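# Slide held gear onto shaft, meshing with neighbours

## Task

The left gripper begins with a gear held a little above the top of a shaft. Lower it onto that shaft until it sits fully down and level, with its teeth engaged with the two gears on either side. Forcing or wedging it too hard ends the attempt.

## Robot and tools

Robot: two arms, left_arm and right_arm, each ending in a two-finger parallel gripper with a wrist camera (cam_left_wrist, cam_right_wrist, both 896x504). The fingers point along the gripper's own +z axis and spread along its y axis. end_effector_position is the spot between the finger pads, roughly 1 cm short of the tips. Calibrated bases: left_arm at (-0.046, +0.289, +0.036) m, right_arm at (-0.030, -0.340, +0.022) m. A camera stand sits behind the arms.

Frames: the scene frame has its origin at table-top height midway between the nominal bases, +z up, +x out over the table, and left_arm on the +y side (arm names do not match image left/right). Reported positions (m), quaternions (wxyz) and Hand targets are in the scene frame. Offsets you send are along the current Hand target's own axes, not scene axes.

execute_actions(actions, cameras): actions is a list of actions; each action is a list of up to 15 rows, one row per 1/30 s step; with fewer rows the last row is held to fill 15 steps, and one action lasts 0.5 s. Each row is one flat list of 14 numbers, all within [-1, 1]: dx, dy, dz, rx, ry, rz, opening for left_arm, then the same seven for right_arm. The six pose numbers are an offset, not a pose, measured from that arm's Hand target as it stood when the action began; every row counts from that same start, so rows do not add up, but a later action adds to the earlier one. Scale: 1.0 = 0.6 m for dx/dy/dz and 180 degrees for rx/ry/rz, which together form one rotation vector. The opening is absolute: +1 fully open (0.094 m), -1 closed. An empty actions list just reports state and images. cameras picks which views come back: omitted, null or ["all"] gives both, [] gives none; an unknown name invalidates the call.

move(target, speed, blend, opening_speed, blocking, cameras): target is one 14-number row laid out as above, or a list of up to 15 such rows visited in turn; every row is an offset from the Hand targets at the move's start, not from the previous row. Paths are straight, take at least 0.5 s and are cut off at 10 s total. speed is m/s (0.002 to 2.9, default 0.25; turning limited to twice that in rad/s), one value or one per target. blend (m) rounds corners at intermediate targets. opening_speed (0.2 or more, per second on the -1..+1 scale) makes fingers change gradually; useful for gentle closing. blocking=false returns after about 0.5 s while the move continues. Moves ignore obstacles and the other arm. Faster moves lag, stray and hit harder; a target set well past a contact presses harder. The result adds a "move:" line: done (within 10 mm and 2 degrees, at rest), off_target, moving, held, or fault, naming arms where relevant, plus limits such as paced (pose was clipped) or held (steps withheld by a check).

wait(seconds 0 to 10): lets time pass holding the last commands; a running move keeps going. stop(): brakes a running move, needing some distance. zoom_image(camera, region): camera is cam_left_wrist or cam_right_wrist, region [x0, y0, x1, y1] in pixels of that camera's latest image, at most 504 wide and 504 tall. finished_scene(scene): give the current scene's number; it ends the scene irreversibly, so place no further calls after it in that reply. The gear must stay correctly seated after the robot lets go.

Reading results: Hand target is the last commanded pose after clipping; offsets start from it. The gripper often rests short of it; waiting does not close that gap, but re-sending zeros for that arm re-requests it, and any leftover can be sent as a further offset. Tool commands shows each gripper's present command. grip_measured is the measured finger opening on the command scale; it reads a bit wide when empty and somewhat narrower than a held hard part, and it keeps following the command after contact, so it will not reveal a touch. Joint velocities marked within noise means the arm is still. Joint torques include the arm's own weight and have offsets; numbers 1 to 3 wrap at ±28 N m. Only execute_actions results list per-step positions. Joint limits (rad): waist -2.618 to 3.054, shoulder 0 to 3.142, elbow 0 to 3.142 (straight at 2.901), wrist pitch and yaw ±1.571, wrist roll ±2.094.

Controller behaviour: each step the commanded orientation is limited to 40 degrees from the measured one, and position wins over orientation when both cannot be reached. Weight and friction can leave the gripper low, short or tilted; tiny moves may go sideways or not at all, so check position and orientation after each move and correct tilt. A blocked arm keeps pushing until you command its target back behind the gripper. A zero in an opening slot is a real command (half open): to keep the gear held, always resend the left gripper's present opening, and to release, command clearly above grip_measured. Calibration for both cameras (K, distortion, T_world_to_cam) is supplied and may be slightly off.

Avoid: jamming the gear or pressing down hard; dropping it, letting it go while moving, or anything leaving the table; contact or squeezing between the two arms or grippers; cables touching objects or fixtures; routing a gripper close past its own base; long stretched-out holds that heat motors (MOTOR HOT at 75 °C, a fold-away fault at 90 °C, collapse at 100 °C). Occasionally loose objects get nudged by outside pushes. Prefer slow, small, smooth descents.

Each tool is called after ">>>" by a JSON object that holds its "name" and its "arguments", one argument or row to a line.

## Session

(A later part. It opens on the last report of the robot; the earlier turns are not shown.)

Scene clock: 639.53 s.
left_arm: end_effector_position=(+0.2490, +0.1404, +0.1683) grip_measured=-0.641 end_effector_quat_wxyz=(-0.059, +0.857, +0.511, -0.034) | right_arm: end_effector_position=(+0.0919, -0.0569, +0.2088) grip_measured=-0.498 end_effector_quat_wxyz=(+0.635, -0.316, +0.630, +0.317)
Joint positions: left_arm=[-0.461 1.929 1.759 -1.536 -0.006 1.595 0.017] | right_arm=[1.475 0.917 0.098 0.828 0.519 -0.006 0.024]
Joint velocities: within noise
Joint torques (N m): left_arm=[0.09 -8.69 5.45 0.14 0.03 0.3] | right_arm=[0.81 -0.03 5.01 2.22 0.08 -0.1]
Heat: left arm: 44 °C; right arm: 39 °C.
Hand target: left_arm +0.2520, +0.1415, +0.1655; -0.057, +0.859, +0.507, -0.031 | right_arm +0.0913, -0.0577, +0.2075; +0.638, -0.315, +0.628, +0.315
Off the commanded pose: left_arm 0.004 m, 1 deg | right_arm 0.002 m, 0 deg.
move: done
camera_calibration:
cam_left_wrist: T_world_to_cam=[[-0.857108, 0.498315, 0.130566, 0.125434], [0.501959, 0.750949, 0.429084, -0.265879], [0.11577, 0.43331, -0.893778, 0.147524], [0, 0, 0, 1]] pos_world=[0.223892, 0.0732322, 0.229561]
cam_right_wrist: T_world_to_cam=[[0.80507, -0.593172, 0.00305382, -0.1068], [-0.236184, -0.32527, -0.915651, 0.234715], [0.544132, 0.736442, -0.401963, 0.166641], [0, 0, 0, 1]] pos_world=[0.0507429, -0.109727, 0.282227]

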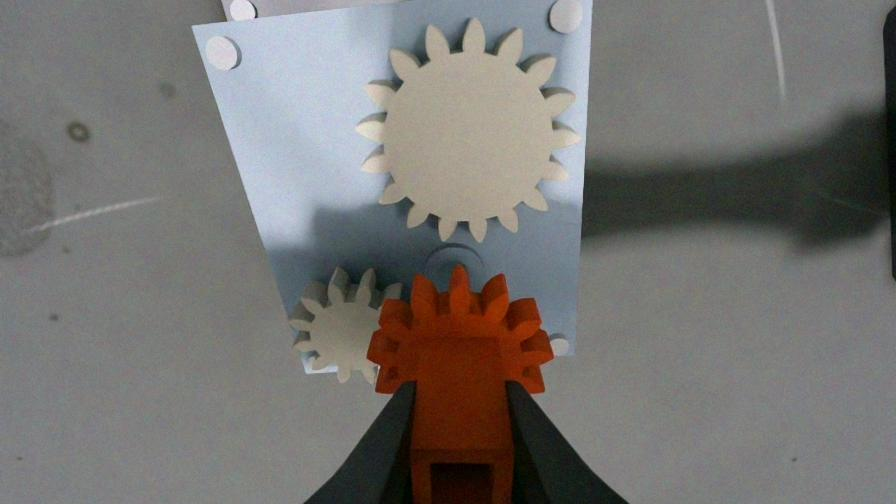

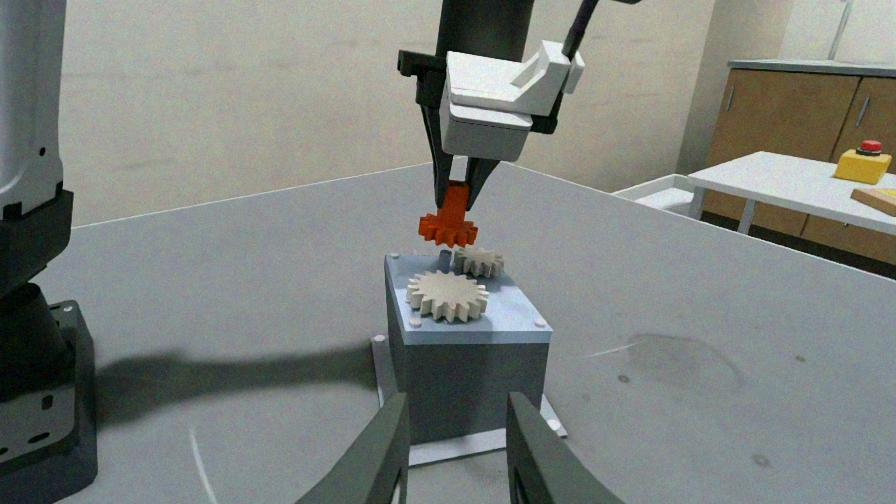

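>>> {"name": "move", "arguments": {
  "target": [0,0,0,0,0,0,-1,0,-0.29,0.1914,-0.289,0,0,-0.5],
  "speed": 0.12,
  "cameras": ["cam_right_wrist"]
}}

>>> {"name": "zoom_image", "arguments": {
  "camera": "cam_right_wrist",
  "region": [380, 190, 540, 320]
}}

Scene clock: 699.43 s.
left_arm: end_effector_position=(+0.2493, +0.1402, +0.1682) grip_measured=-0.641 end_effector_quat_wxyz=(-0.058, +0.857, +0.511, -0.033) | right_arm: end_effector_position=(+0.2955, -0.0691, +0.2120) grip_measured=-0.498 end_effector_quat_wxyz=(-0.443, +0.563, -0.427, -0.552)
Joint positions: left_arm=[-0.461 1.929 1.759 -1.535 -0.006 1.596 0.017] | right_arm=[0.297 1.972 0.983 1.057 -1.547 0.041 0.024]
Joint velocities: within noise
Joint torques (N m): left_arm=[0.18 -8.57 5.53 0.11 0.03 0.29] | right_arm=[-0.4 -8.02 7.01 1.31 -0.27 0.06]
Heat: left arm: 40 °C; right arm: 39 °C.
Hand target: left_arm +0.2520, +0.1415, +0.1655; -0.057, +0.859, +0.507, -0.031 | right_arm +0.2993, -0.0708, +0.2101; -0.435, +0.563, -0.426, -0.559
Off the commanded pose: left_arm 0.004 m, 1 deg | right_arm 0.005 m, 1 deg.
move: done
camera_calibration:
cam_right_wrist: T_world_to_cam=[[0.967824, 0.250002, 0.0285756, -0.273201], [0.127193, -0.388063, -0.912814, 0.169471], [-0.217116, 0.887077, -0.407375, 0.30267], [0, 0, 0, 1]] pos_world=[0.308569, -0.134425, 0.285803]
Images, in order (width x height): cam_right_wrist 896x504.

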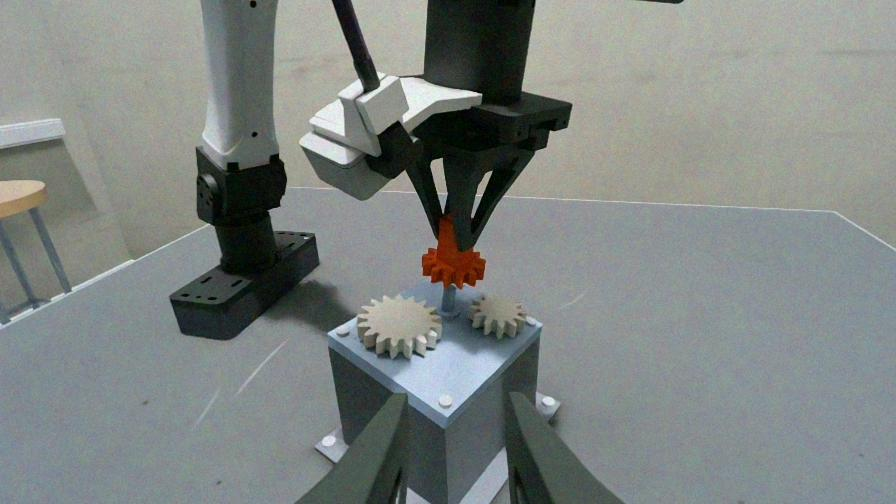

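Scaled by 3.150 from the camera's 896x504 image, which has a finer 1280x720 frame.

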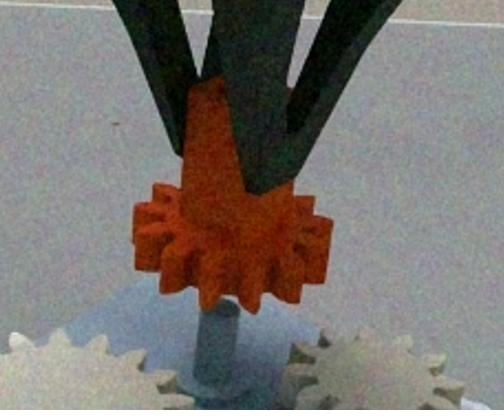

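>>> {"name": "zoom_image", "arguments": {
  "camera": "cam_right_wrist",
  "region": [415, 240, 495, 330]
}}

Scaled by 5.600 from the camera's 896x504 image, which has a finer 1280x720 frame.

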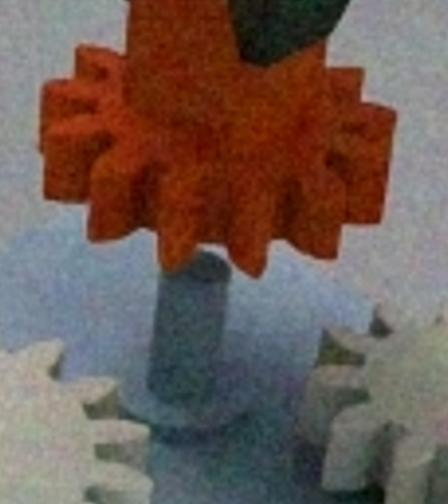

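>>> {"name": "zoom_image", "arguments": {
  "camera": "cam_right_wrist",
  "region": [345, 270, 465, 370]
}}

>>> {"name": "zoom_image", "arguments": {
  "camera": "cam_right_wrist",
  "region": [455, 275, 555, 355]
}}

Scaled by 4.200 from the camera's 896x504 image, which has a finer 1280x720 frame.

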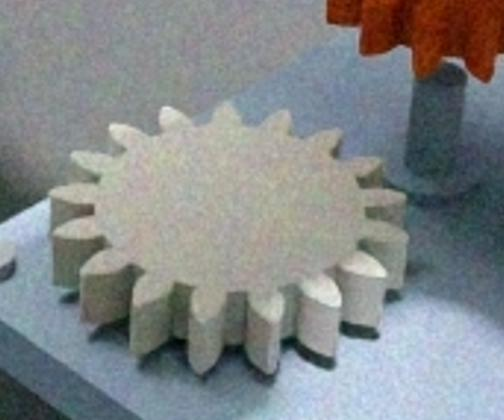

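Scaled by 5.040 from the camera's 896x504 image, which has a finer 1280x720 frame.

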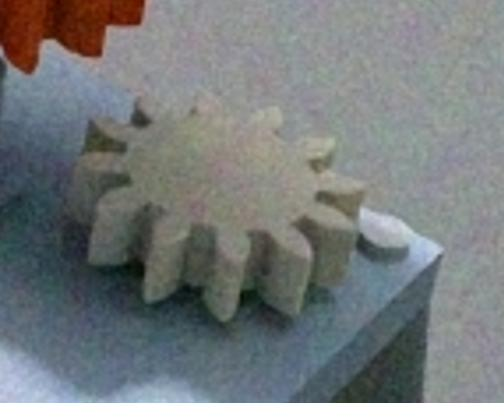

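>>> {"name": "move", "arguments": {
  "target": [-0.0008,0,0.0125,0,0,0,-1,0,0,0,0,0,0,-0.5],
  "speed": 0.02
}}

>>> {"name": "zoom_image", "arguments": {
  "camera": "cam_right_wrist",
  "region": [415, 240, 495, 330]
}}

>>> {"name": "zoom_image", "arguments": {
  "camera": "cam_left_wrist",
  "region": [280, 215, 520, 415]
}}

Scene clock: 796.93 s.
left_arm: end_effector_position=(+0.2483, +0.1408, +0.1593) grip_measured=-0.641 end_effector_quat_wxyz=(-0.061, +0.857, +0.511, -0.035) | right_arm: end_effector_position=(+0.2953, -0.0692, +0.2121) grip_measured=-0.498 end_effector_quat_wxyz=(-0.442, +0.563, -0.427, -0.552)
Joint positions: left_arm=[-0.461 1.929 1.723 -1.505 -0.006 1.596 0.017] | right_arm=[0.297 1.972 0.983 1.057 -1.548 0.042 0.024]
Joint velocities: within noise
Joint torques (N m): left_arm=[0.06 -9.21 5.55 0.13 0.01 0.31] | right_arm=[-0.43 -7.84 7.02 1.31 -0.25 0.08]
Heat: left arm: 38 °C; right arm: 37 °C.
Hand target: left_arm +0.2509, +0.1416, +0.1581; -0.057, +0.859, +0.507, -0.031 | right_arm +0.2994, -0.0708, +0.2101; -0.435, +0.563, -0.426, -0.559
Off the commanded pose: left_arm 0.003 m, 1 deg | right_arm 0.005 m, 1 deg.
move: done
camera_calibration:
cam_left_wrist: T_world_to_cam=[[-0.856323, 0.498354, 0.135476, 0.124904], [0.504157, 0.749807, 0.428503, -0.262245], [0.111965, 0.435238, -0.893326, 0.140046], [0, 0, 0, 1]] pos_world=[0.22349, 0.073433, 0.220558]
cam_right_wrist: T_world_to_cam=[[0.967562, 0.251097, 0.0278257, -0.272761], [0.126984, -0.38816, -0.912802, 0.169611], [-0.218401, 0.886726, -0.407454, 0.303084], [0, 0, 0, 1]] pos_world=[0.30857, -0.134426, 0.285903]

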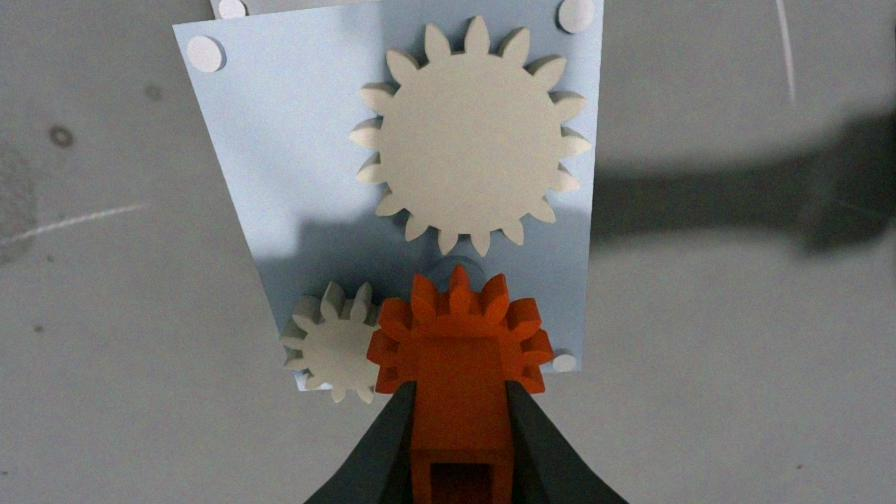

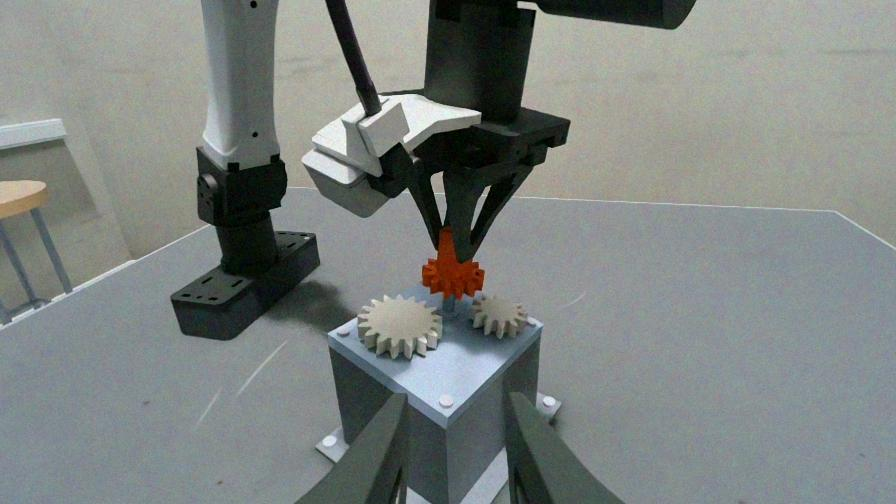

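Scaled by 5.600 from the camera's 896x504 image, which has a finer 1280x720 frame.

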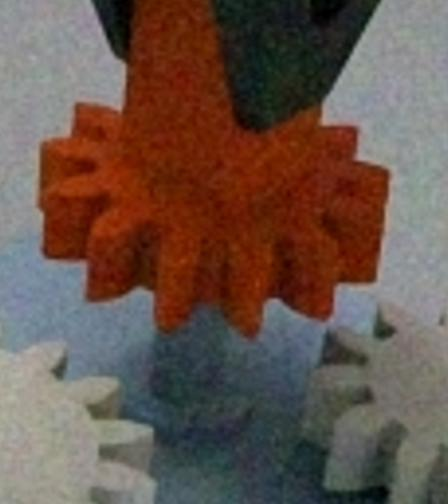

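Scaled by 2.100 from the camera's 896x504 image, which has a finer 1280x720 frame.

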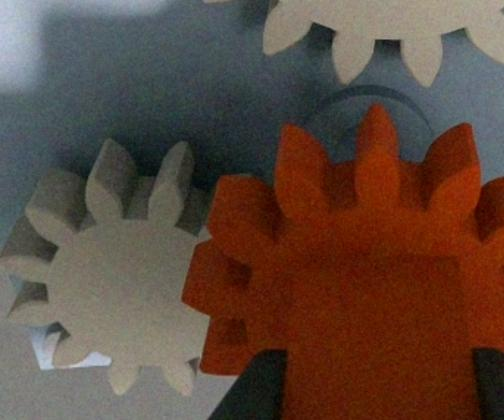

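>>> {"name": "move", "arguments": {
  "target": [-0.0082,0.0032,0,0,0,0,-1,0,0,0,0,0,0,-0.5],
  "speed": 0.02,
  "cameras": ["cam_right_wrist"]
}}

>>> {"name": "zoom_image", "arguments": {
  "camera": "cam_right_wrist",
  "region": [415, 240, 495, 330]
}}

Scene clock: 841.60 s.
left_arm: end_effector_position=(+0.2479, +0.1393, +0.1593) grip_measured=-0.641 end_effector_quat_wxyz=(-0.061, +0.858, +0.509, -0.034) | right_arm: end_effector_position=(+0.2953, -0.0692, +0.2121) grip_measured=-0.498 end_effector_quat_wxyz=(-0.442, +0.563, -0.427, -0.552)
Joint positions: left_arm=[-0.465 1.929 1.723 -1.504 -0.006 1.596 0.017] | right_arm=[0.297 1.972 0.983 1.057 -1.548 0.043 0.024]
Joint velocities: within noise
Joint torques (N m): left_arm=[-0.8 -8.53 6.31 0.1 0.05 0.17] | right_arm=[-0.38 -7.91 6.99 1.32 -0.25 0.11]
Heat: left arm: 39 °C; right arm: 37 °C.
Hand target: left_arm +0.2502, +0.1363, +0.1578; -0.057, +0.859, +0.507, -0.031 | right_arm +0.2994, -0.0708, +0.2101; -0.435, +0.563, -0.426, -0.559
Off the commanded pose: left_arm 0.004 m, 1 deg | right_arm 0.005 m, 1 deg.
move: done
camera_calibration:
cam_right_wrist: T_world_to_cam=[[0.967588, 0.251044, 0.0274001, -0.272655], [0.126592, -0.388291, -0.9128, 0.169714], [-0.218513, 0.886683, -0.407486, 0.303122], [0, 0, 0, 1]] pos_world=[0.30857, -0.134426, 0.285904]
Images, in order (width x height): cam_right_wrist 896x504.

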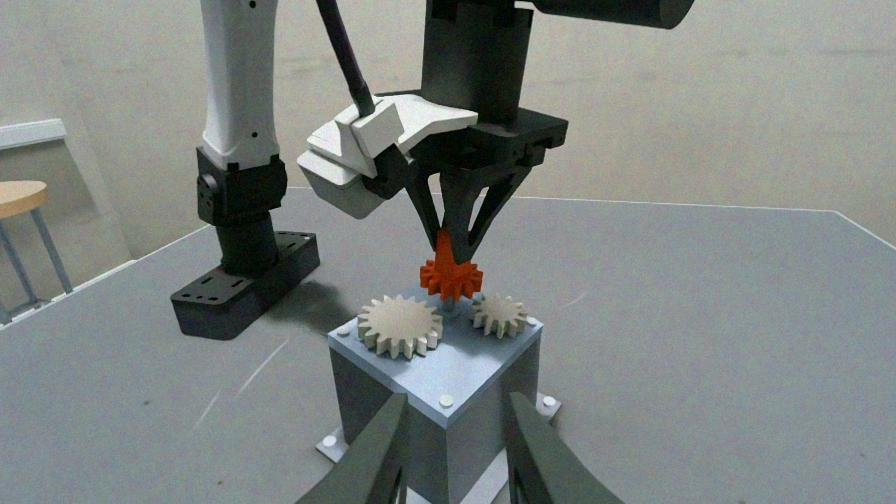

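Scaled by 5.600 from the camera's 896x504 image, which has a finer 1280x720 frame.

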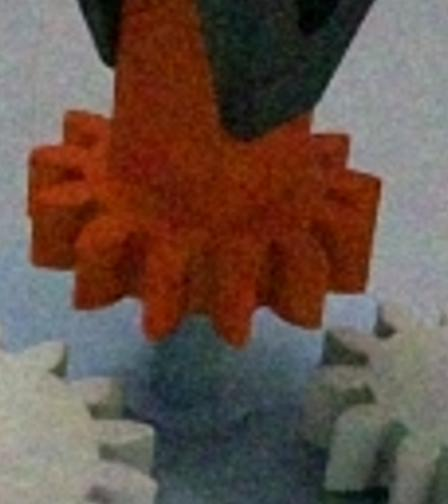

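>>> {"name": "move", "arguments": {
  "target": [0,0,0.006,0,0,0,-1,0,0,0,0,0,0,-0.5],
  "speed": 0.01,
  "cameras": []
}}

>>> {"name": "move", "arguments": {
  "target": [0,0,0.004,0,0,0,-1,0,0,0,0,0,0,-0.5],
  "speed": 0.01,
  "cameras": ["cam_right_wrist"]
}}

>>> {"name": "zoom_image", "arguments": {
  "camera": "cam_right_wrist",
  "region": [415, 240, 495, 330]
}}

Scene clock: 852.97 s.
left_arm: end_effector_position=(+0.2487, +0.1387, +0.1569) grip_measured=-0.641 end_effector_quat_wxyz=(-0.059, +0.858, +0.509, -0.033) | right_arm: end_effector_position=(+0.2953, -0.0692, +0.2121) grip_measured=-0.498 end_effector_quat_wxyz=(-0.442, +0.563, -0.427, -0.552)
Joint positions: left_arm=[-0.466 1.929 1.714 -1.491 -0.006 1.596 0.017] | right_arm=[0.297 1.972 0.983 1.057 -1.548 0.043 0.024]
Joint velocities: within noise
Joint torques (N m): left_arm=[-0.73 -8.64 5.55 0.13 0.04 0.15] | right_arm=[-0.43 -7.94 6.91 1.29 -0.24 0.09]
Heat: left arm: 38 °C; right arm: 37 °C.
Hand target: left_arm +0.2499, +0.1366, +0.1542; -0.057, +0.859, +0.507, -0.031 | right_arm +0.2994, -0.0708, +0.2101; -0.435, +0.563, -0.426, -0.559
Off the commanded pose: left_arm 0.004 m, 0 deg | right_arm 0.005 m, 1 deg.
move: done
No camera images: "cameras" was empty.

Scene clock: 853.73 s.
left_arm: end_effector_position=(+0.2481, +0.1390, +0.1543) grip_measured=-0.641 end_effector_quat_wxyz=(-0.060, +0.858, +0.509, -0.034) | right_arm: end_effector_position=(+0.2953, -0.0692, +0.2121) grip_measured=-0.498 end_effector_quat_wxyz=(-0.442, +0.563, -0.427, -0.552)
Joint positions: left_arm=[-0.466 1.929 1.703 -1.483 -0.006 1.596 0.017] | right_arm=[0.297 1.972 0.983 1.057 -1.548 0.043 0.024]
Joint velocities: within noise
Joint torques (N m): left_arm=[-0.73 -8.85 5.5 0.15 0.02 0.16] | right_arm=[-0.57 -7.82 6.91 1.31 -0.27 0.07]
Heat: left arm: 38 °C; right arm: 37 °C.
Hand target: left_arm +0.2496, +0.1368, +0.1518; -0.057, +0.859, +0.507, -0.031 | right_arm +0.2994, -0.0708, +0.2101; -0.435, +0.563, -0.426, -0.559
Off the commanded pose: left_arm 0.004 m, 1 deg | right_arm 0.005 m, 1 deg.
move: done
camera_calibration:
cam_right_wrist: T_world_to_cam=[[0.967588, 0.251044, 0.0274001, -0.272655], [0.126592, -0.388291, -0.9128, 0.169714], [-0.218513, 0.886683, -0.407486, 0.303122], [0, 0, 0, 1]] pos_world=[0.30857, -0.134426, 0.285904]
Images, in order (width x height): cam_right_wrist 896x504.

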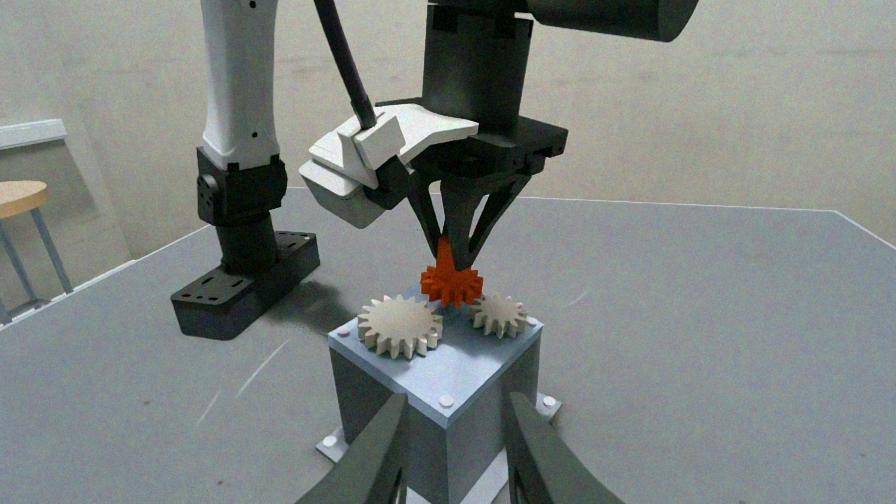

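Scaled by 5.600 from the camera's 896x504 image, which has a finer 1280x720 frame.

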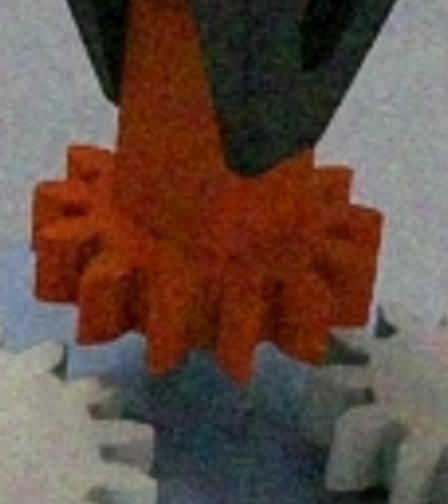

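>>> {"name": "move", "arguments": {
  "target": [0,0,0.005,0,0,0,-1,0,0,0,0,0,0,-0.5],
  "speed": 0.01,
  "cameras": ["cam_right_wrist"]
}}

>>> {"name": "zoom_image", "arguments": {
  "camera": "cam_right_wrist",
  "region": [415, 240, 495, 330]
}}

Scene clock: 860.37 s.
left_arm: end_effector_position=(+0.2478, +0.1392, +0.1508) grip_measured=-0.641 end_effector_quat_wxyz=(-0.061, +0.858, +0.509, -0.035) | right_arm: end_effector_position=(+0.2953, -0.0692, +0.2121) grip_measured=-0.498 end_effector_quat_wxyz=(-0.442, +0.563, -0.427, -0.553)
Joint positions: left_arm=[-0.466 1.929 1.689 -1.471 -0.006 1.596 0.017] | right_arm=[0.297 1.972 0.983 1.057 -1.548 0.043 0.024]
Joint velocities: within noise
Joint torques (N m): left_arm=[-0.72 -8.95 5.57 0.17 0.06 0.18] | right_arm=[-0.46 -7.87 6.9 1.32 -0.24 0.1]
Heat: left arm: 38 °C; right arm: 37 °C.
Hand target: left_arm +0.2493, +0.1370, +0.1489; -0.057, +0.859, +0.507, -0.031 | right_arm +0.2994, -0.0708, +0.2101; -0.435, +0.563, -0.426, -0.559
Off the commanded pose: left_arm 0.003 m, 1 deg | right_arm 0.005 m, 1 deg.
move: done
camera_calibration:
cam_right_wrist: T_world_to_cam=[[0.967587, 0.251088, 0.0270328, -0.272544], [0.12626, -0.388271, -0.912855, 0.169835], [-0.218711, 0.88668, -0.407388, 0.303154], [0, 0, 0, 1]] pos_world=[0.30857, -0.134426, 0.285904]
Images, in order (width x height): cam_right_wrist 896x504.

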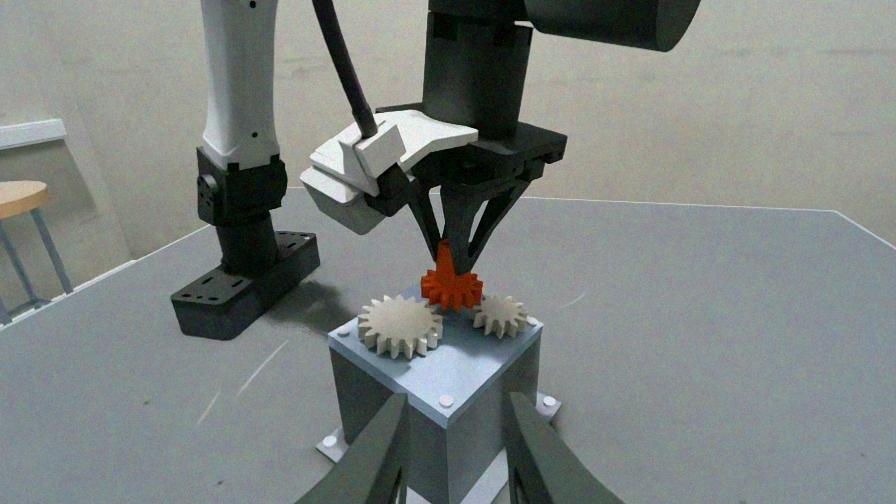

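Scaled by 5.600 from the camera's 896x504 image, which has a finer 1280x720 frame.

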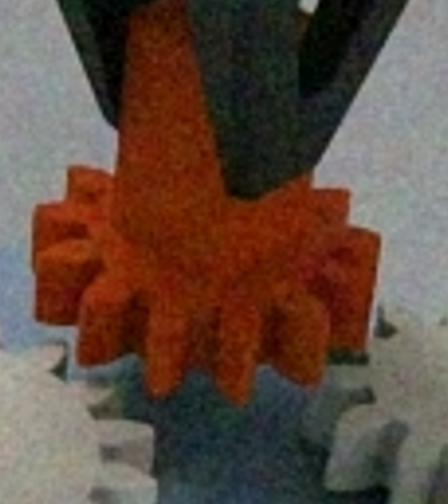

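>>> {"name": "execute_actions", "arguments": {
  "actions": [],
  "cameras": ["cam_left_wrist"]
}}

>>> {"name": "zoom_image", "arguments": {
  "camera": "cam_left_wrist",
  "region": [260, 230, 420, 430]
}}

>>> {"name": "zoom_image", "arguments": {
  "camera": "cam_left_wrist",
  "region": [370, 210, 550, 320]
}}

>>> {"name": "zoom_image", "arguments": {
  "camera": "cam_left_wrist",
  "region": [345, 20, 605, 280]
}}

Scene clock: 869.10 s.
left_arm: end_effector_position=(+0.2478, +0.1392, +0.1508) grip_measured=-0.641 end_effector_quat_wxyz=(-0.061, +0.858, +0.509, -0.035) | right_arm: end_effector_position=(+0.2953, -0.0692, +0.2121) grip_measured=-0.498 end_effector_quat_wxyz=(-0.442, +0.563, -0.427, -0.553)
Joint positions: left_arm=[-0.466 1.929 1.689 -1.471 -0.006 1.596 0.017] | right_arm=[0.297 1.972 0.983 1.057 -1.548 0.043 0.024]
Joint velocities: within noise
Joint torques (N m): left_arm=[-0.72 -8.94 5.53 0.13 0.04 0.19] | right_arm=[-0.34 -7.97 7.01 1.33 -0.24 0.08]
Heat: left arm: 38 °C; right arm: 37 °C.
Hand target: left_arm +0.2493, +0.1370, +0.1489; -0.057, +0.859, +0.507, -0.031 | right_arm +0.2994, -0.0708, +0.2101; -0.435, +0.563, -0.426, -0.559
Tool commands: left_gripper/opening=-1.0 right_gripper/opening=-0.5
Off the commanded pose: left_arm 0.003 m, 1 deg | right_arm 0.005 m, 1 deg.
camera_calibration:
cam_left_wrist: T_world_to_cam=[[-0.853913, 0.502562, 0.135147, 0.125213], [0.507701, 0.747412, 0.428504, -0.257713], [0.11434, 0.434519, -0.893375, 0.132698], [0, 0, 0, 1]] pos_world=[0.22259, 0.0720305, 0.212058]
Images, in order (width x height): cam_left_wrist 896x504.

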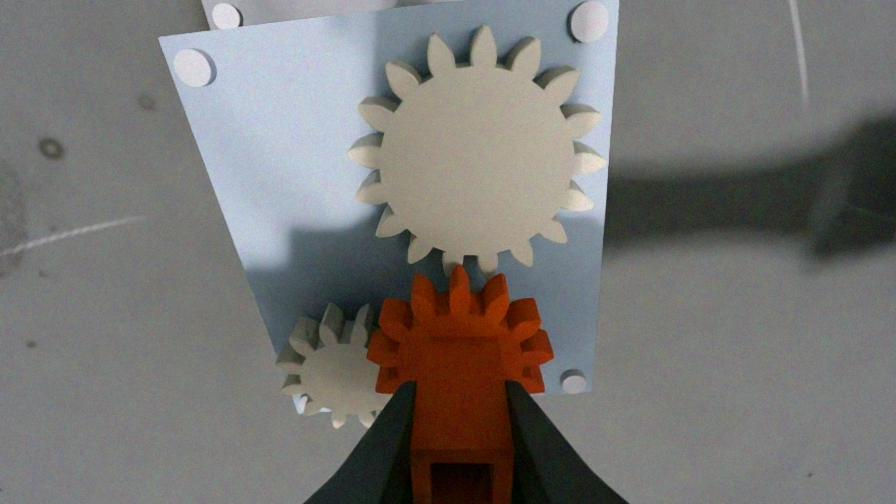

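Scaled by 2.520 from the camera's 896x504 image, which has a finer 1280x720 frame.

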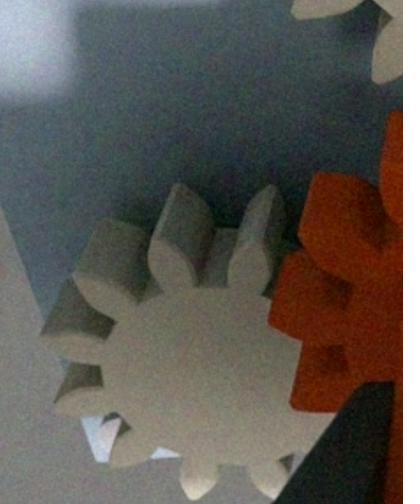

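Scaled by 2.800 from the camera's 896x504 image, which has a finer 1280x720 frame.

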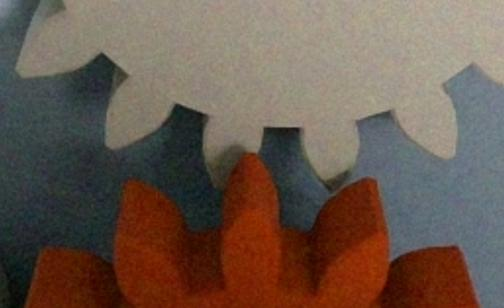

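Scaled by 1.938 from the camera's 896x504 image, which has a finer 1280x720 frame.

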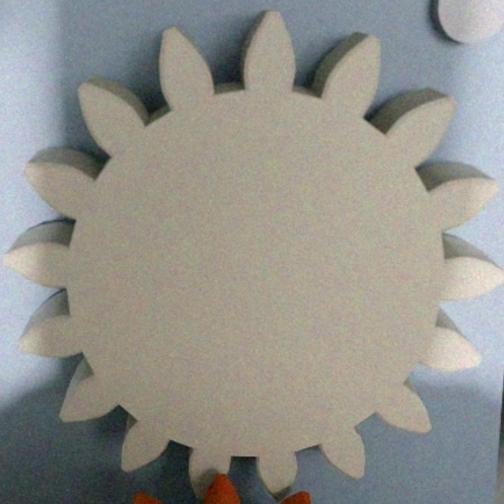

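>>> {"name": "move", "arguments": {
  "target": [
    [-0.0002,0.0004,0,0,0,0.039,-1,0,0,0,0,0,0,-0.5],
    [-0.0026,-0.0027,0.001,-0.0222,0.0167,0.039,-1,0,0,0,0,0,0,-0.5]
  ],
  "speed": 0.02,
  "cameras": ["cam_left_wrist"]
}}

>>> {"name": "zoom_image", "arguments": {
  "camera": "cam_left_wrist",
  "region": [370, 200, 570, 320]
}}

Scene clock: 979.13 s.
left_arm: end_effector_position=(+0.2447, +0.1389, +0.1460) grip_measured=-0.641 end_effector_quat_wxyz=(-0.051, +0.891, +0.452, -0.006) | right_arm: end_effector_position=(+0.2953, -0.0692, +0.2121) grip_measured=-0.498 end_effector_quat_wxyz=(-0.442, +0.563, -0.427, -0.553)
Joint positions: left_arm=[-0.493 1.87 1.596 -1.387 -0.047 1.698 0.017] | right_arm=[0.297 1.972 0.983 1.057 -1.548 0.043 0.024]
Joint velocities: within noise
Joint torques (N m): left_arm=[-0.76 -10.21 5.09 0.38 -0.03 0.12] | right_arm=[-0.49 -7.95 6.9 1.28 -0.23 0.1]
Heat: left arm: 39 °C; right arm: 37 °C.
Hand target: left_arm +0.2470, +0.1364, +0.1486; -0.038, +0.891, +0.453, +0.006 | right_arm +0.2994, -0.0708, +0.2101; -0.435, +0.563, -0.426, -0.559
Off the commanded pose: left_arm 0.004 m, 2 deg | right_arm 0.005 m, 1 deg.
move: done
camera_calibration:
cam_left_wrist: T_world_to_cam=[[-0.785734, 0.611693, 0.091944, 0.0978697], [0.578066, 0.673233, 0.461083, -0.265535], [0.220141, 0.415438, -0.882581, 0.104069], [0, 0, 0, 1]] pos_world=[0.207487, 0.0756669, 0.205284]
Images, in order (width x height): cam_left_wrist 896x504.

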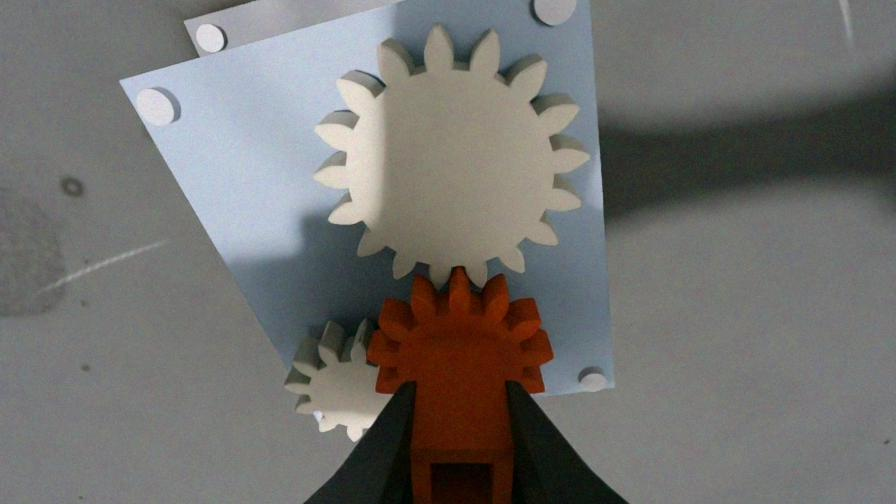

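Scaled by 2.520 from the camera's 896x504 image, which has a finer 1280x720 frame.

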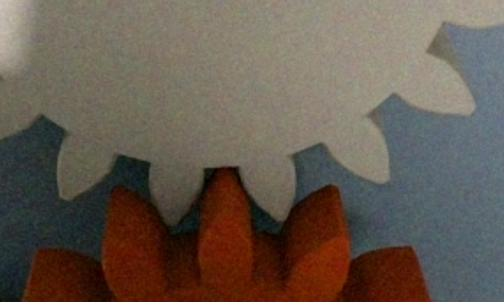

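>>> {"name": "move", "arguments": {
  "target": [0,0,0.008,0,0,0,-1,0,0,0,0,0,0,-0.5],
  "speed": 0.01,
  "cameras": ["cam_right_wrist"]
}}

>>> {"name": "zoom_image", "arguments": {
  "camera": "cam_right_wrist",
  "region": [385, 240, 535, 370]
}}

Scene clock: 985.03 s.
left_arm: end_effector_position=(+0.2446, +0.1394, +0.1455) grip_measured=-0.641 end_effector_quat_wxyz=(-0.048, +0.891, +0.452, -0.003) | right_arm: end_effector_position=(+0.2953, -0.0692, +0.2121) grip_measured=-0.498 end_effector_quat_wxyz=(-0.442, +0.563, -0.427, -0.553)
Joint positions: left_arm=[-0.493 1.86 1.581 -1.374 -0.05 1.698 0.017] | right_arm=[0.297 1.972 0.983 1.057 -1.548 0.043 0.024]
Joint velocities: within noise
Joint torques (N m): left_arm=[-0.8 -9.32 4.6 0.45 0.02 0.12] | right_arm=[-0.57 -7.94 6.95 1.31 -0.26 0.09]
Heat: left arm: 39 °C; right arm: 37 °C.
Hand target: left_arm +0.2469, +0.1368, +0.1437; -0.038, +0.891, +0.453, +0.006 | right_arm +0.2994, -0.0708, +0.2101; -0.435, +0.563, -0.426, -0.559
Off the commanded pose: left_arm 0.004 m, 1 deg | right_arm 0.005 m, 1 deg.
move: done
camera_calibration:
cam_right_wrist: T_world_to_cam=[[0.967587, 0.251088, 0.0270328, -0.272544], [0.12626, -0.388271, -0.912855, 0.169835], [-0.218711, 0.88668, -0.407388, 0.303154], [0, 0, 0, 1]] pos_world=[0.30857, -0.134426, 0.285904]
Images, in order (width x height): cam_right_wrist 896x504.

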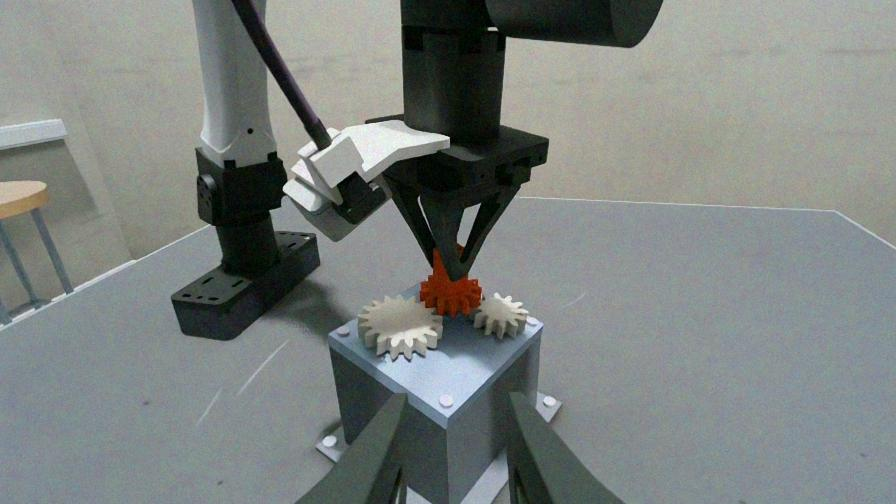

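Scaled by 3.360 from the camera's 896x504 image, which has a finer 1280x720 frame.

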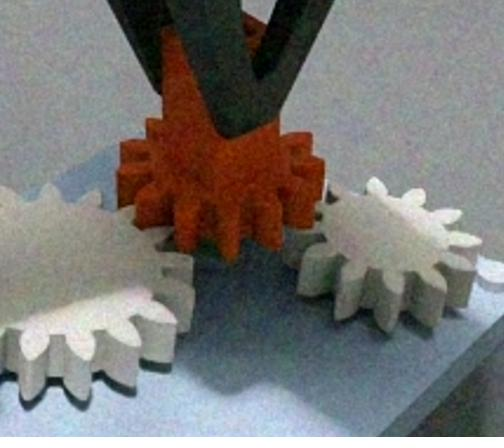

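>>> {"name": "move", "arguments": {
  "target": [0,0,0.006,0,0,0,-1,0,0,0,0,0,0,-0.5],
  "speed": 0.01,
  "cameras": ["cam_left_wrist"]
}}

>>> {"name": "zoom_image", "arguments": {
  "camera": "cam_left_wrist",
  "region": [370, 200, 570, 320]
}}

>>> {"name": "zoom_image", "arguments": {
  "camera": "cam_left_wrist",
  "region": [270, 300, 430, 450]
}}

Scene clock: 994.93 s.
left_arm: end_effector_position=(+0.2446, +0.1398, +0.1453) grip_measured=-0.641 end_effector_quat_wxyz=(-0.045, +0.891, +0.452, +0.000) | right_arm: end_effector_position=(+0.2953, -0.0692, +0.2121) grip_measured=-0.498 end_effector_quat_wxyz=(-0.442, +0.563, -0.427, -0.553)
Joint positions: left_arm=[-0.493 1.852 1.571 -1.364 -0.052 1.698 0.017] | right_arm=[0.297 1.972 0.983 1.057 -1.548 0.043 0.024]
Joint velocities: within noise
Joint torques (N m): left_arm=[-0.66 -8.62 4.25 0.52 0.01 0.12] | right_arm=[-0.36 -7.9 6.94 1.3 -0.25 0.07]
Heat: left arm: 38 °C; right arm: 37 °C.
Hand target: left_arm +0.2469, +0.1371, +0.1402; -0.038, +0.891, +0.453, +0.006 | right_arm +0.2994, -0.0708, +0.2101; -0.435, +0.563, -0.426, -0.559
Off the commanded pose: left_arm 0.006 m, 1 deg | right_arm 0.005 m, 1 deg.
move: done
camera_calibration:
cam_left_wrist: T_world_to_cam=[[-0.787084, 0.612028, 0.076947, 0.0996929], [0.570544, 0.674899, 0.467964, -0.265188], [0.234475, 0.412228, -0.880391, 0.0996897], [0, 0, 0, 1]] pos_world=[0.206393, 0.0768654, 0.204193]
Images, in order (width x height): cam_left_wrist 896x504.

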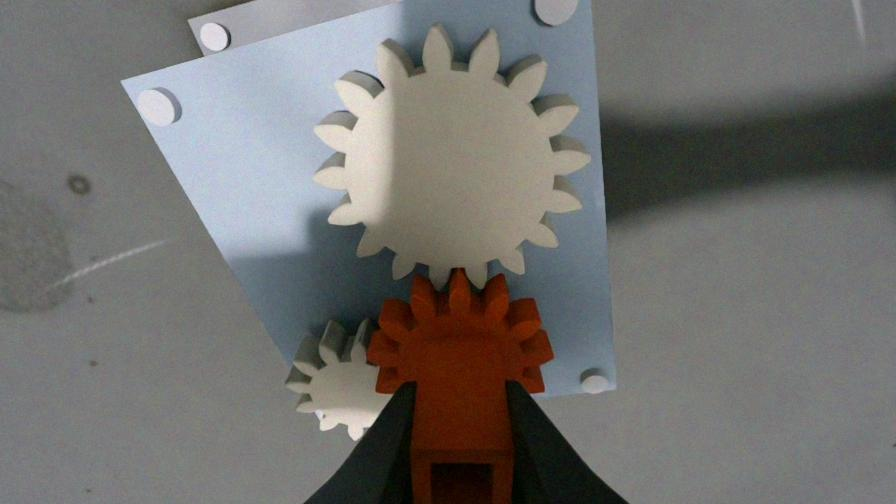

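Scaled by 2.520 from the camera's 896x504 image, which has a finer 1280x720 frame.

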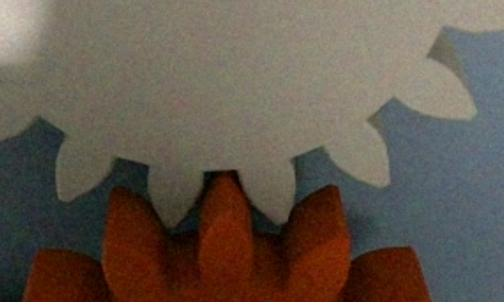

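Scaled by 3.150 from the camera's 896x504 image, which has a finer 1280x720 frame.

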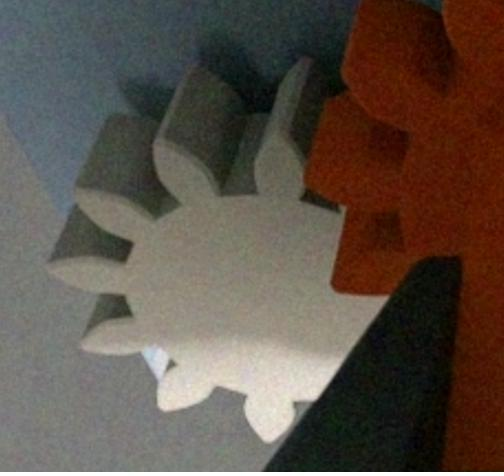

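>>> {"name": "move", "arguments": {
  "target": [-0.0003,0.0005,-0.003,0,0,0.06,-1,0,0,0,0,0,0,-0.5],
  "speed": 0.02,
  "cameras": ["cam_left_wrist"]
}}

>>> {"name": "zoom_image", "arguments": {
  "camera": "cam_left_wrist",
  "region": [370, 200, 570, 320]
}}

>>> {"name": "zoom_image", "arguments": {
  "camera": "cam_left_wrist",
  "region": [270, 300, 430, 450]
}}

Scene clock: 1016.20 s.
left_arm: end_effector_position=(+0.2445, +0.1400, +0.1452) grip_measured=-0.641 end_effector_quat_wxyz=(-0.046, +0.924, +0.379, -0.003) | right_arm: end_effector_position=(+0.2953, -0.0692, +0.2121) grip_measured=-0.498 end_effector_quat_wxyz=(-0.442, +0.563, -0.427, -0.553)
Joint positions: left_arm=[-0.493 1.852 1.571 -1.365 -0.053 1.859 0.017] | right_arm=[0.297 1.972 0.983 1.057 -1.548 0.043 0.024]
Joint velocities: within noise
Joint torques (N m): left_arm=[-0.81 -8.44 5.01 0.44 0.02 0.37] | right_arm=[-0.44 -7.82 6.95 1.29 -0.23 0.08]
Heat: left arm: 38 °C; right arm: 37 °C.
Hand target: left_arm +0.2470, +0.1367, +0.1419; -0.039, +0.929, +0.367, +0.002 | right_arm +0.2994, -0.0708, +0.2101; -0.435, +0.563, -0.426, -0.559
Off the commanded pose: left_arm 0.005 m, 2 deg | right_arm 0.005 m, 1 deg.
move: done
camera_calibration:
cam_left_wrist: T_world_to_cam=[[-0.677937, 0.730402, 0.0831448, 0.0553876], [0.677557, 0.576968, 0.456097, -0.275915], [0.285162, 0.36554, -0.886038, 0.0945214], [0, 0, 0, 1]] pos_world=[0.197544, 0.0841877, 0.204988]
Images, in order (width x height): cam_left_wrist 896x504.

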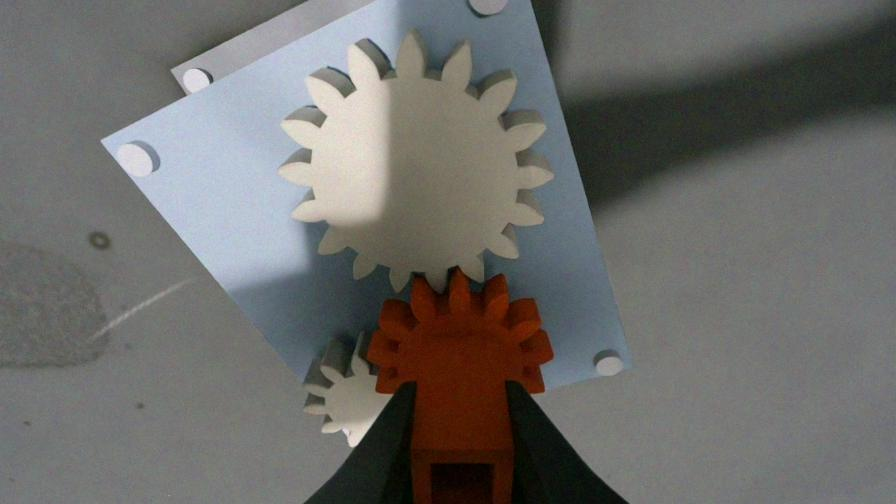

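Scaled by 2.520 from the camera's 896x504 image, which has a finer 1280x720 frame.

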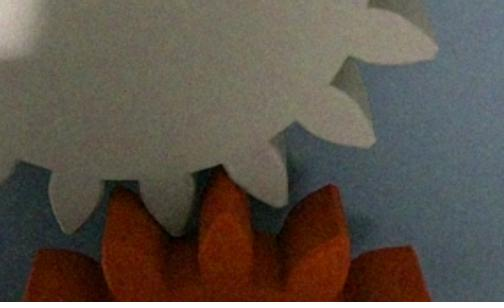

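Scaled by 3.150 from the camera's 896x504 image, which has a finer 1280x720 frame.

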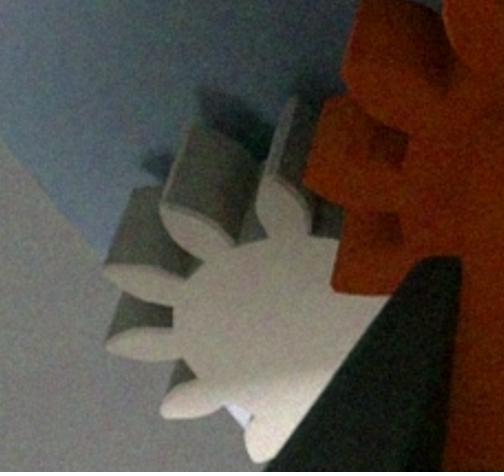

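>>> {"name": "move", "arguments": {
  "target": [
    [-0.0001,0.0002,0,0,0,0.025,-1,0,0,0,0,0,0,-0.5],
    [0.003,0.0017,0.002,0.0108,-0.0219,0.025,-1,0,0,0,0,0,0,-0.5]
  ],
  "speed": 0.02,
  "cameras": ["cam_left_wrist"]
}}

>>> {"name": "zoom_image", "arguments": {
  "camera": "cam_left_wrist",
  "region": [370, 200, 570, 320]
}}

>>> {"name": "zoom_image", "arguments": {
  "camera": "cam_left_wrist",
  "region": [270, 300, 430, 450]
}}

Scene clock: 1104.93 s.
left_arm: end_effector_position=(+0.2456, +0.1402, +0.1462) grip_measured=-0.641 end_effector_quat_wxyz=(-0.045, +0.941, +0.335, -0.028) | right_arm: end_effector_position=(+0.2953, -0.0692, +0.2121) grip_measured=-0.498 end_effector_quat_wxyz=(-0.442, +0.563, -0.427, -0.553)
Joint positions: left_arm=[-0.474 1.884 1.615 -1.406 -0.021 1.972 0.017] | right_arm=[0.297 1.972 0.983 1.057 -1.548 0.043 0.024]
Joint velocities: within noise
Joint torques (N m): left_arm=[0.2 -6.27 7.36 0.08 0.24 0.33] | right_arm=[-0.43 -7.88 6.93 1.31 -0.24 0.1]
Heat: left arm: 37 °C; right arm: 38 °C.
Hand target: left_arm +0.2490, +0.1371, +0.1408; -0.042, +0.942, +0.331, -0.037 | right_arm +0.2994, -0.0708, +0.2101; -0.435, +0.563, -0.426, -0.559
Off the commanded pose: left_arm 0.007 m, 1 deg | right_arm 0.005 m, 1 deg.
move: done
camera_calibration:
cam_left_wrist: T_world_to_cam=[[-0.604513, 0.790458, 0.0986899, 0.0271171], [0.748728, 0.521512, 0.409183, -0.280015], [0.271974, 0.321248, -0.907099, 0.107566], [0, 0, 0, 1]] pos_world=[0.196793, 0.0900409, 0.209475]
Images, in order (width x height): cam_left_wrist 896x504.

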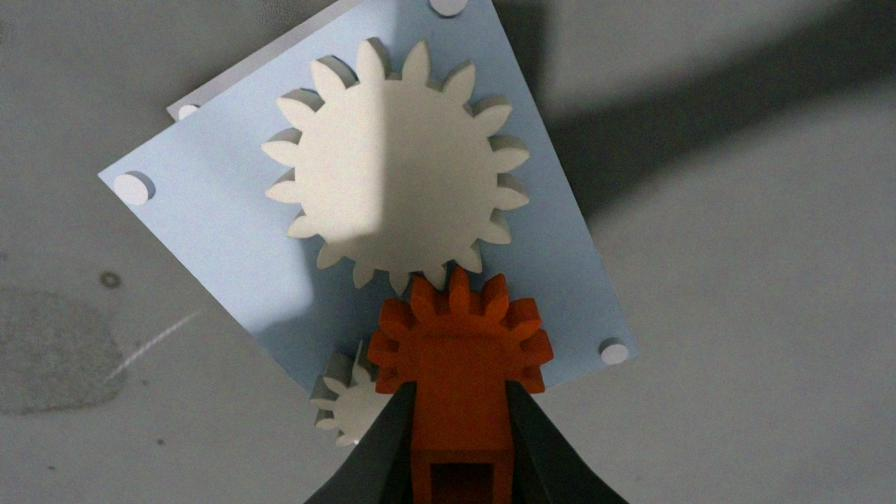

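Scaled by 2.520 from the camera's 896x504 image, which has a finer 1280x720 frame.

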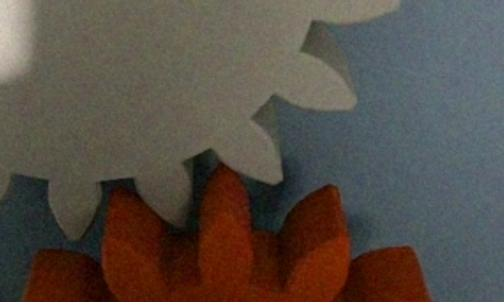

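Scaled by 3.150 from the camera's 896x504 image, which has a finer 1280x720 frame.

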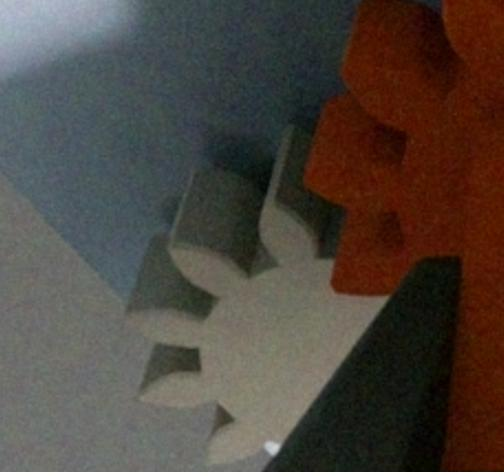

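>>> {"name": "move", "arguments": {
  "target": [0,0,0.007,0,0,0,-1,0,0,0,0,0,0,-0.5],
  "speed": 0.01,
  "cameras": ["cam_right_wrist"]
}}

>>> {"name": "zoom_image", "arguments": {
  "camera": "cam_right_wrist",
  "region": [385, 250, 535, 370]
}}

Scene clock: 1110.53 s.
left_arm: end_effector_position=(+0.2454, +0.1402, +0.1461) grip_measured=-0.641 end_effector_quat_wxyz=(-0.046, +0.941, +0.335, -0.028) | right_arm: end_effector_position=(+0.2953, -0.0692, +0.2121) grip_measured=-0.498 end_effector_quat_wxyz=(-0.442, +0.563, -0.427, -0.553)
Joint positions: left_arm=[-0.474 1.885 1.615 -1.406 -0.02 1.972 0.017] | right_arm=[0.297 1.972 0.983 1.057 -1.548 0.043 0.024]
Joint velocities: within noise
Joint torques (N m): left_arm=[0.21 -6.49 5.72 0.26 0.25 0.32] | right_arm=[-0.36 -7.87 6.89 1.29 -0.24 0.11]
Heat: left arm: 37 °C; right arm: 38 °C.
Hand target: left_arm +0.2486, +0.1374, +0.1365; -0.042, +0.942, +0.331, -0.037 | right_arm +0.2994, -0.0708, +0.2101; -0.435, +0.563, -0.426, -0.559
Off the commanded pose: left_arm 0.010 m, 1 deg | right_arm 0.005 m, 1 deg.
move: done
camera_calibration:
cam_right_wrist: T_world_to_cam=[[0.967587, 0.251088, 0.0270328, -0.272544], [0.12626, -0.388271, -0.912855, 0.169835], [-0.218711, 0.88668, -0.407388, 0.303154], [0, 0, 0, 1]] pos_world=[0.30857, -0.134426, 0.285904]
Images, in order (width x height): cam_right_wrist 896x504.

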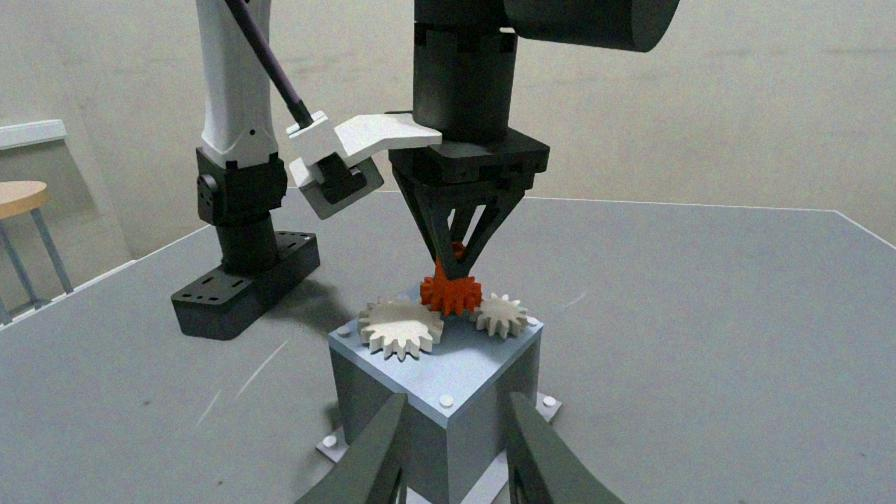

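Scaled by 3.360 from the camera's 896x504 image, which has a finer 1280x720 frame.

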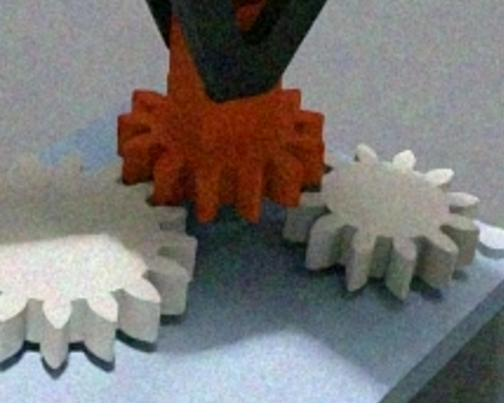

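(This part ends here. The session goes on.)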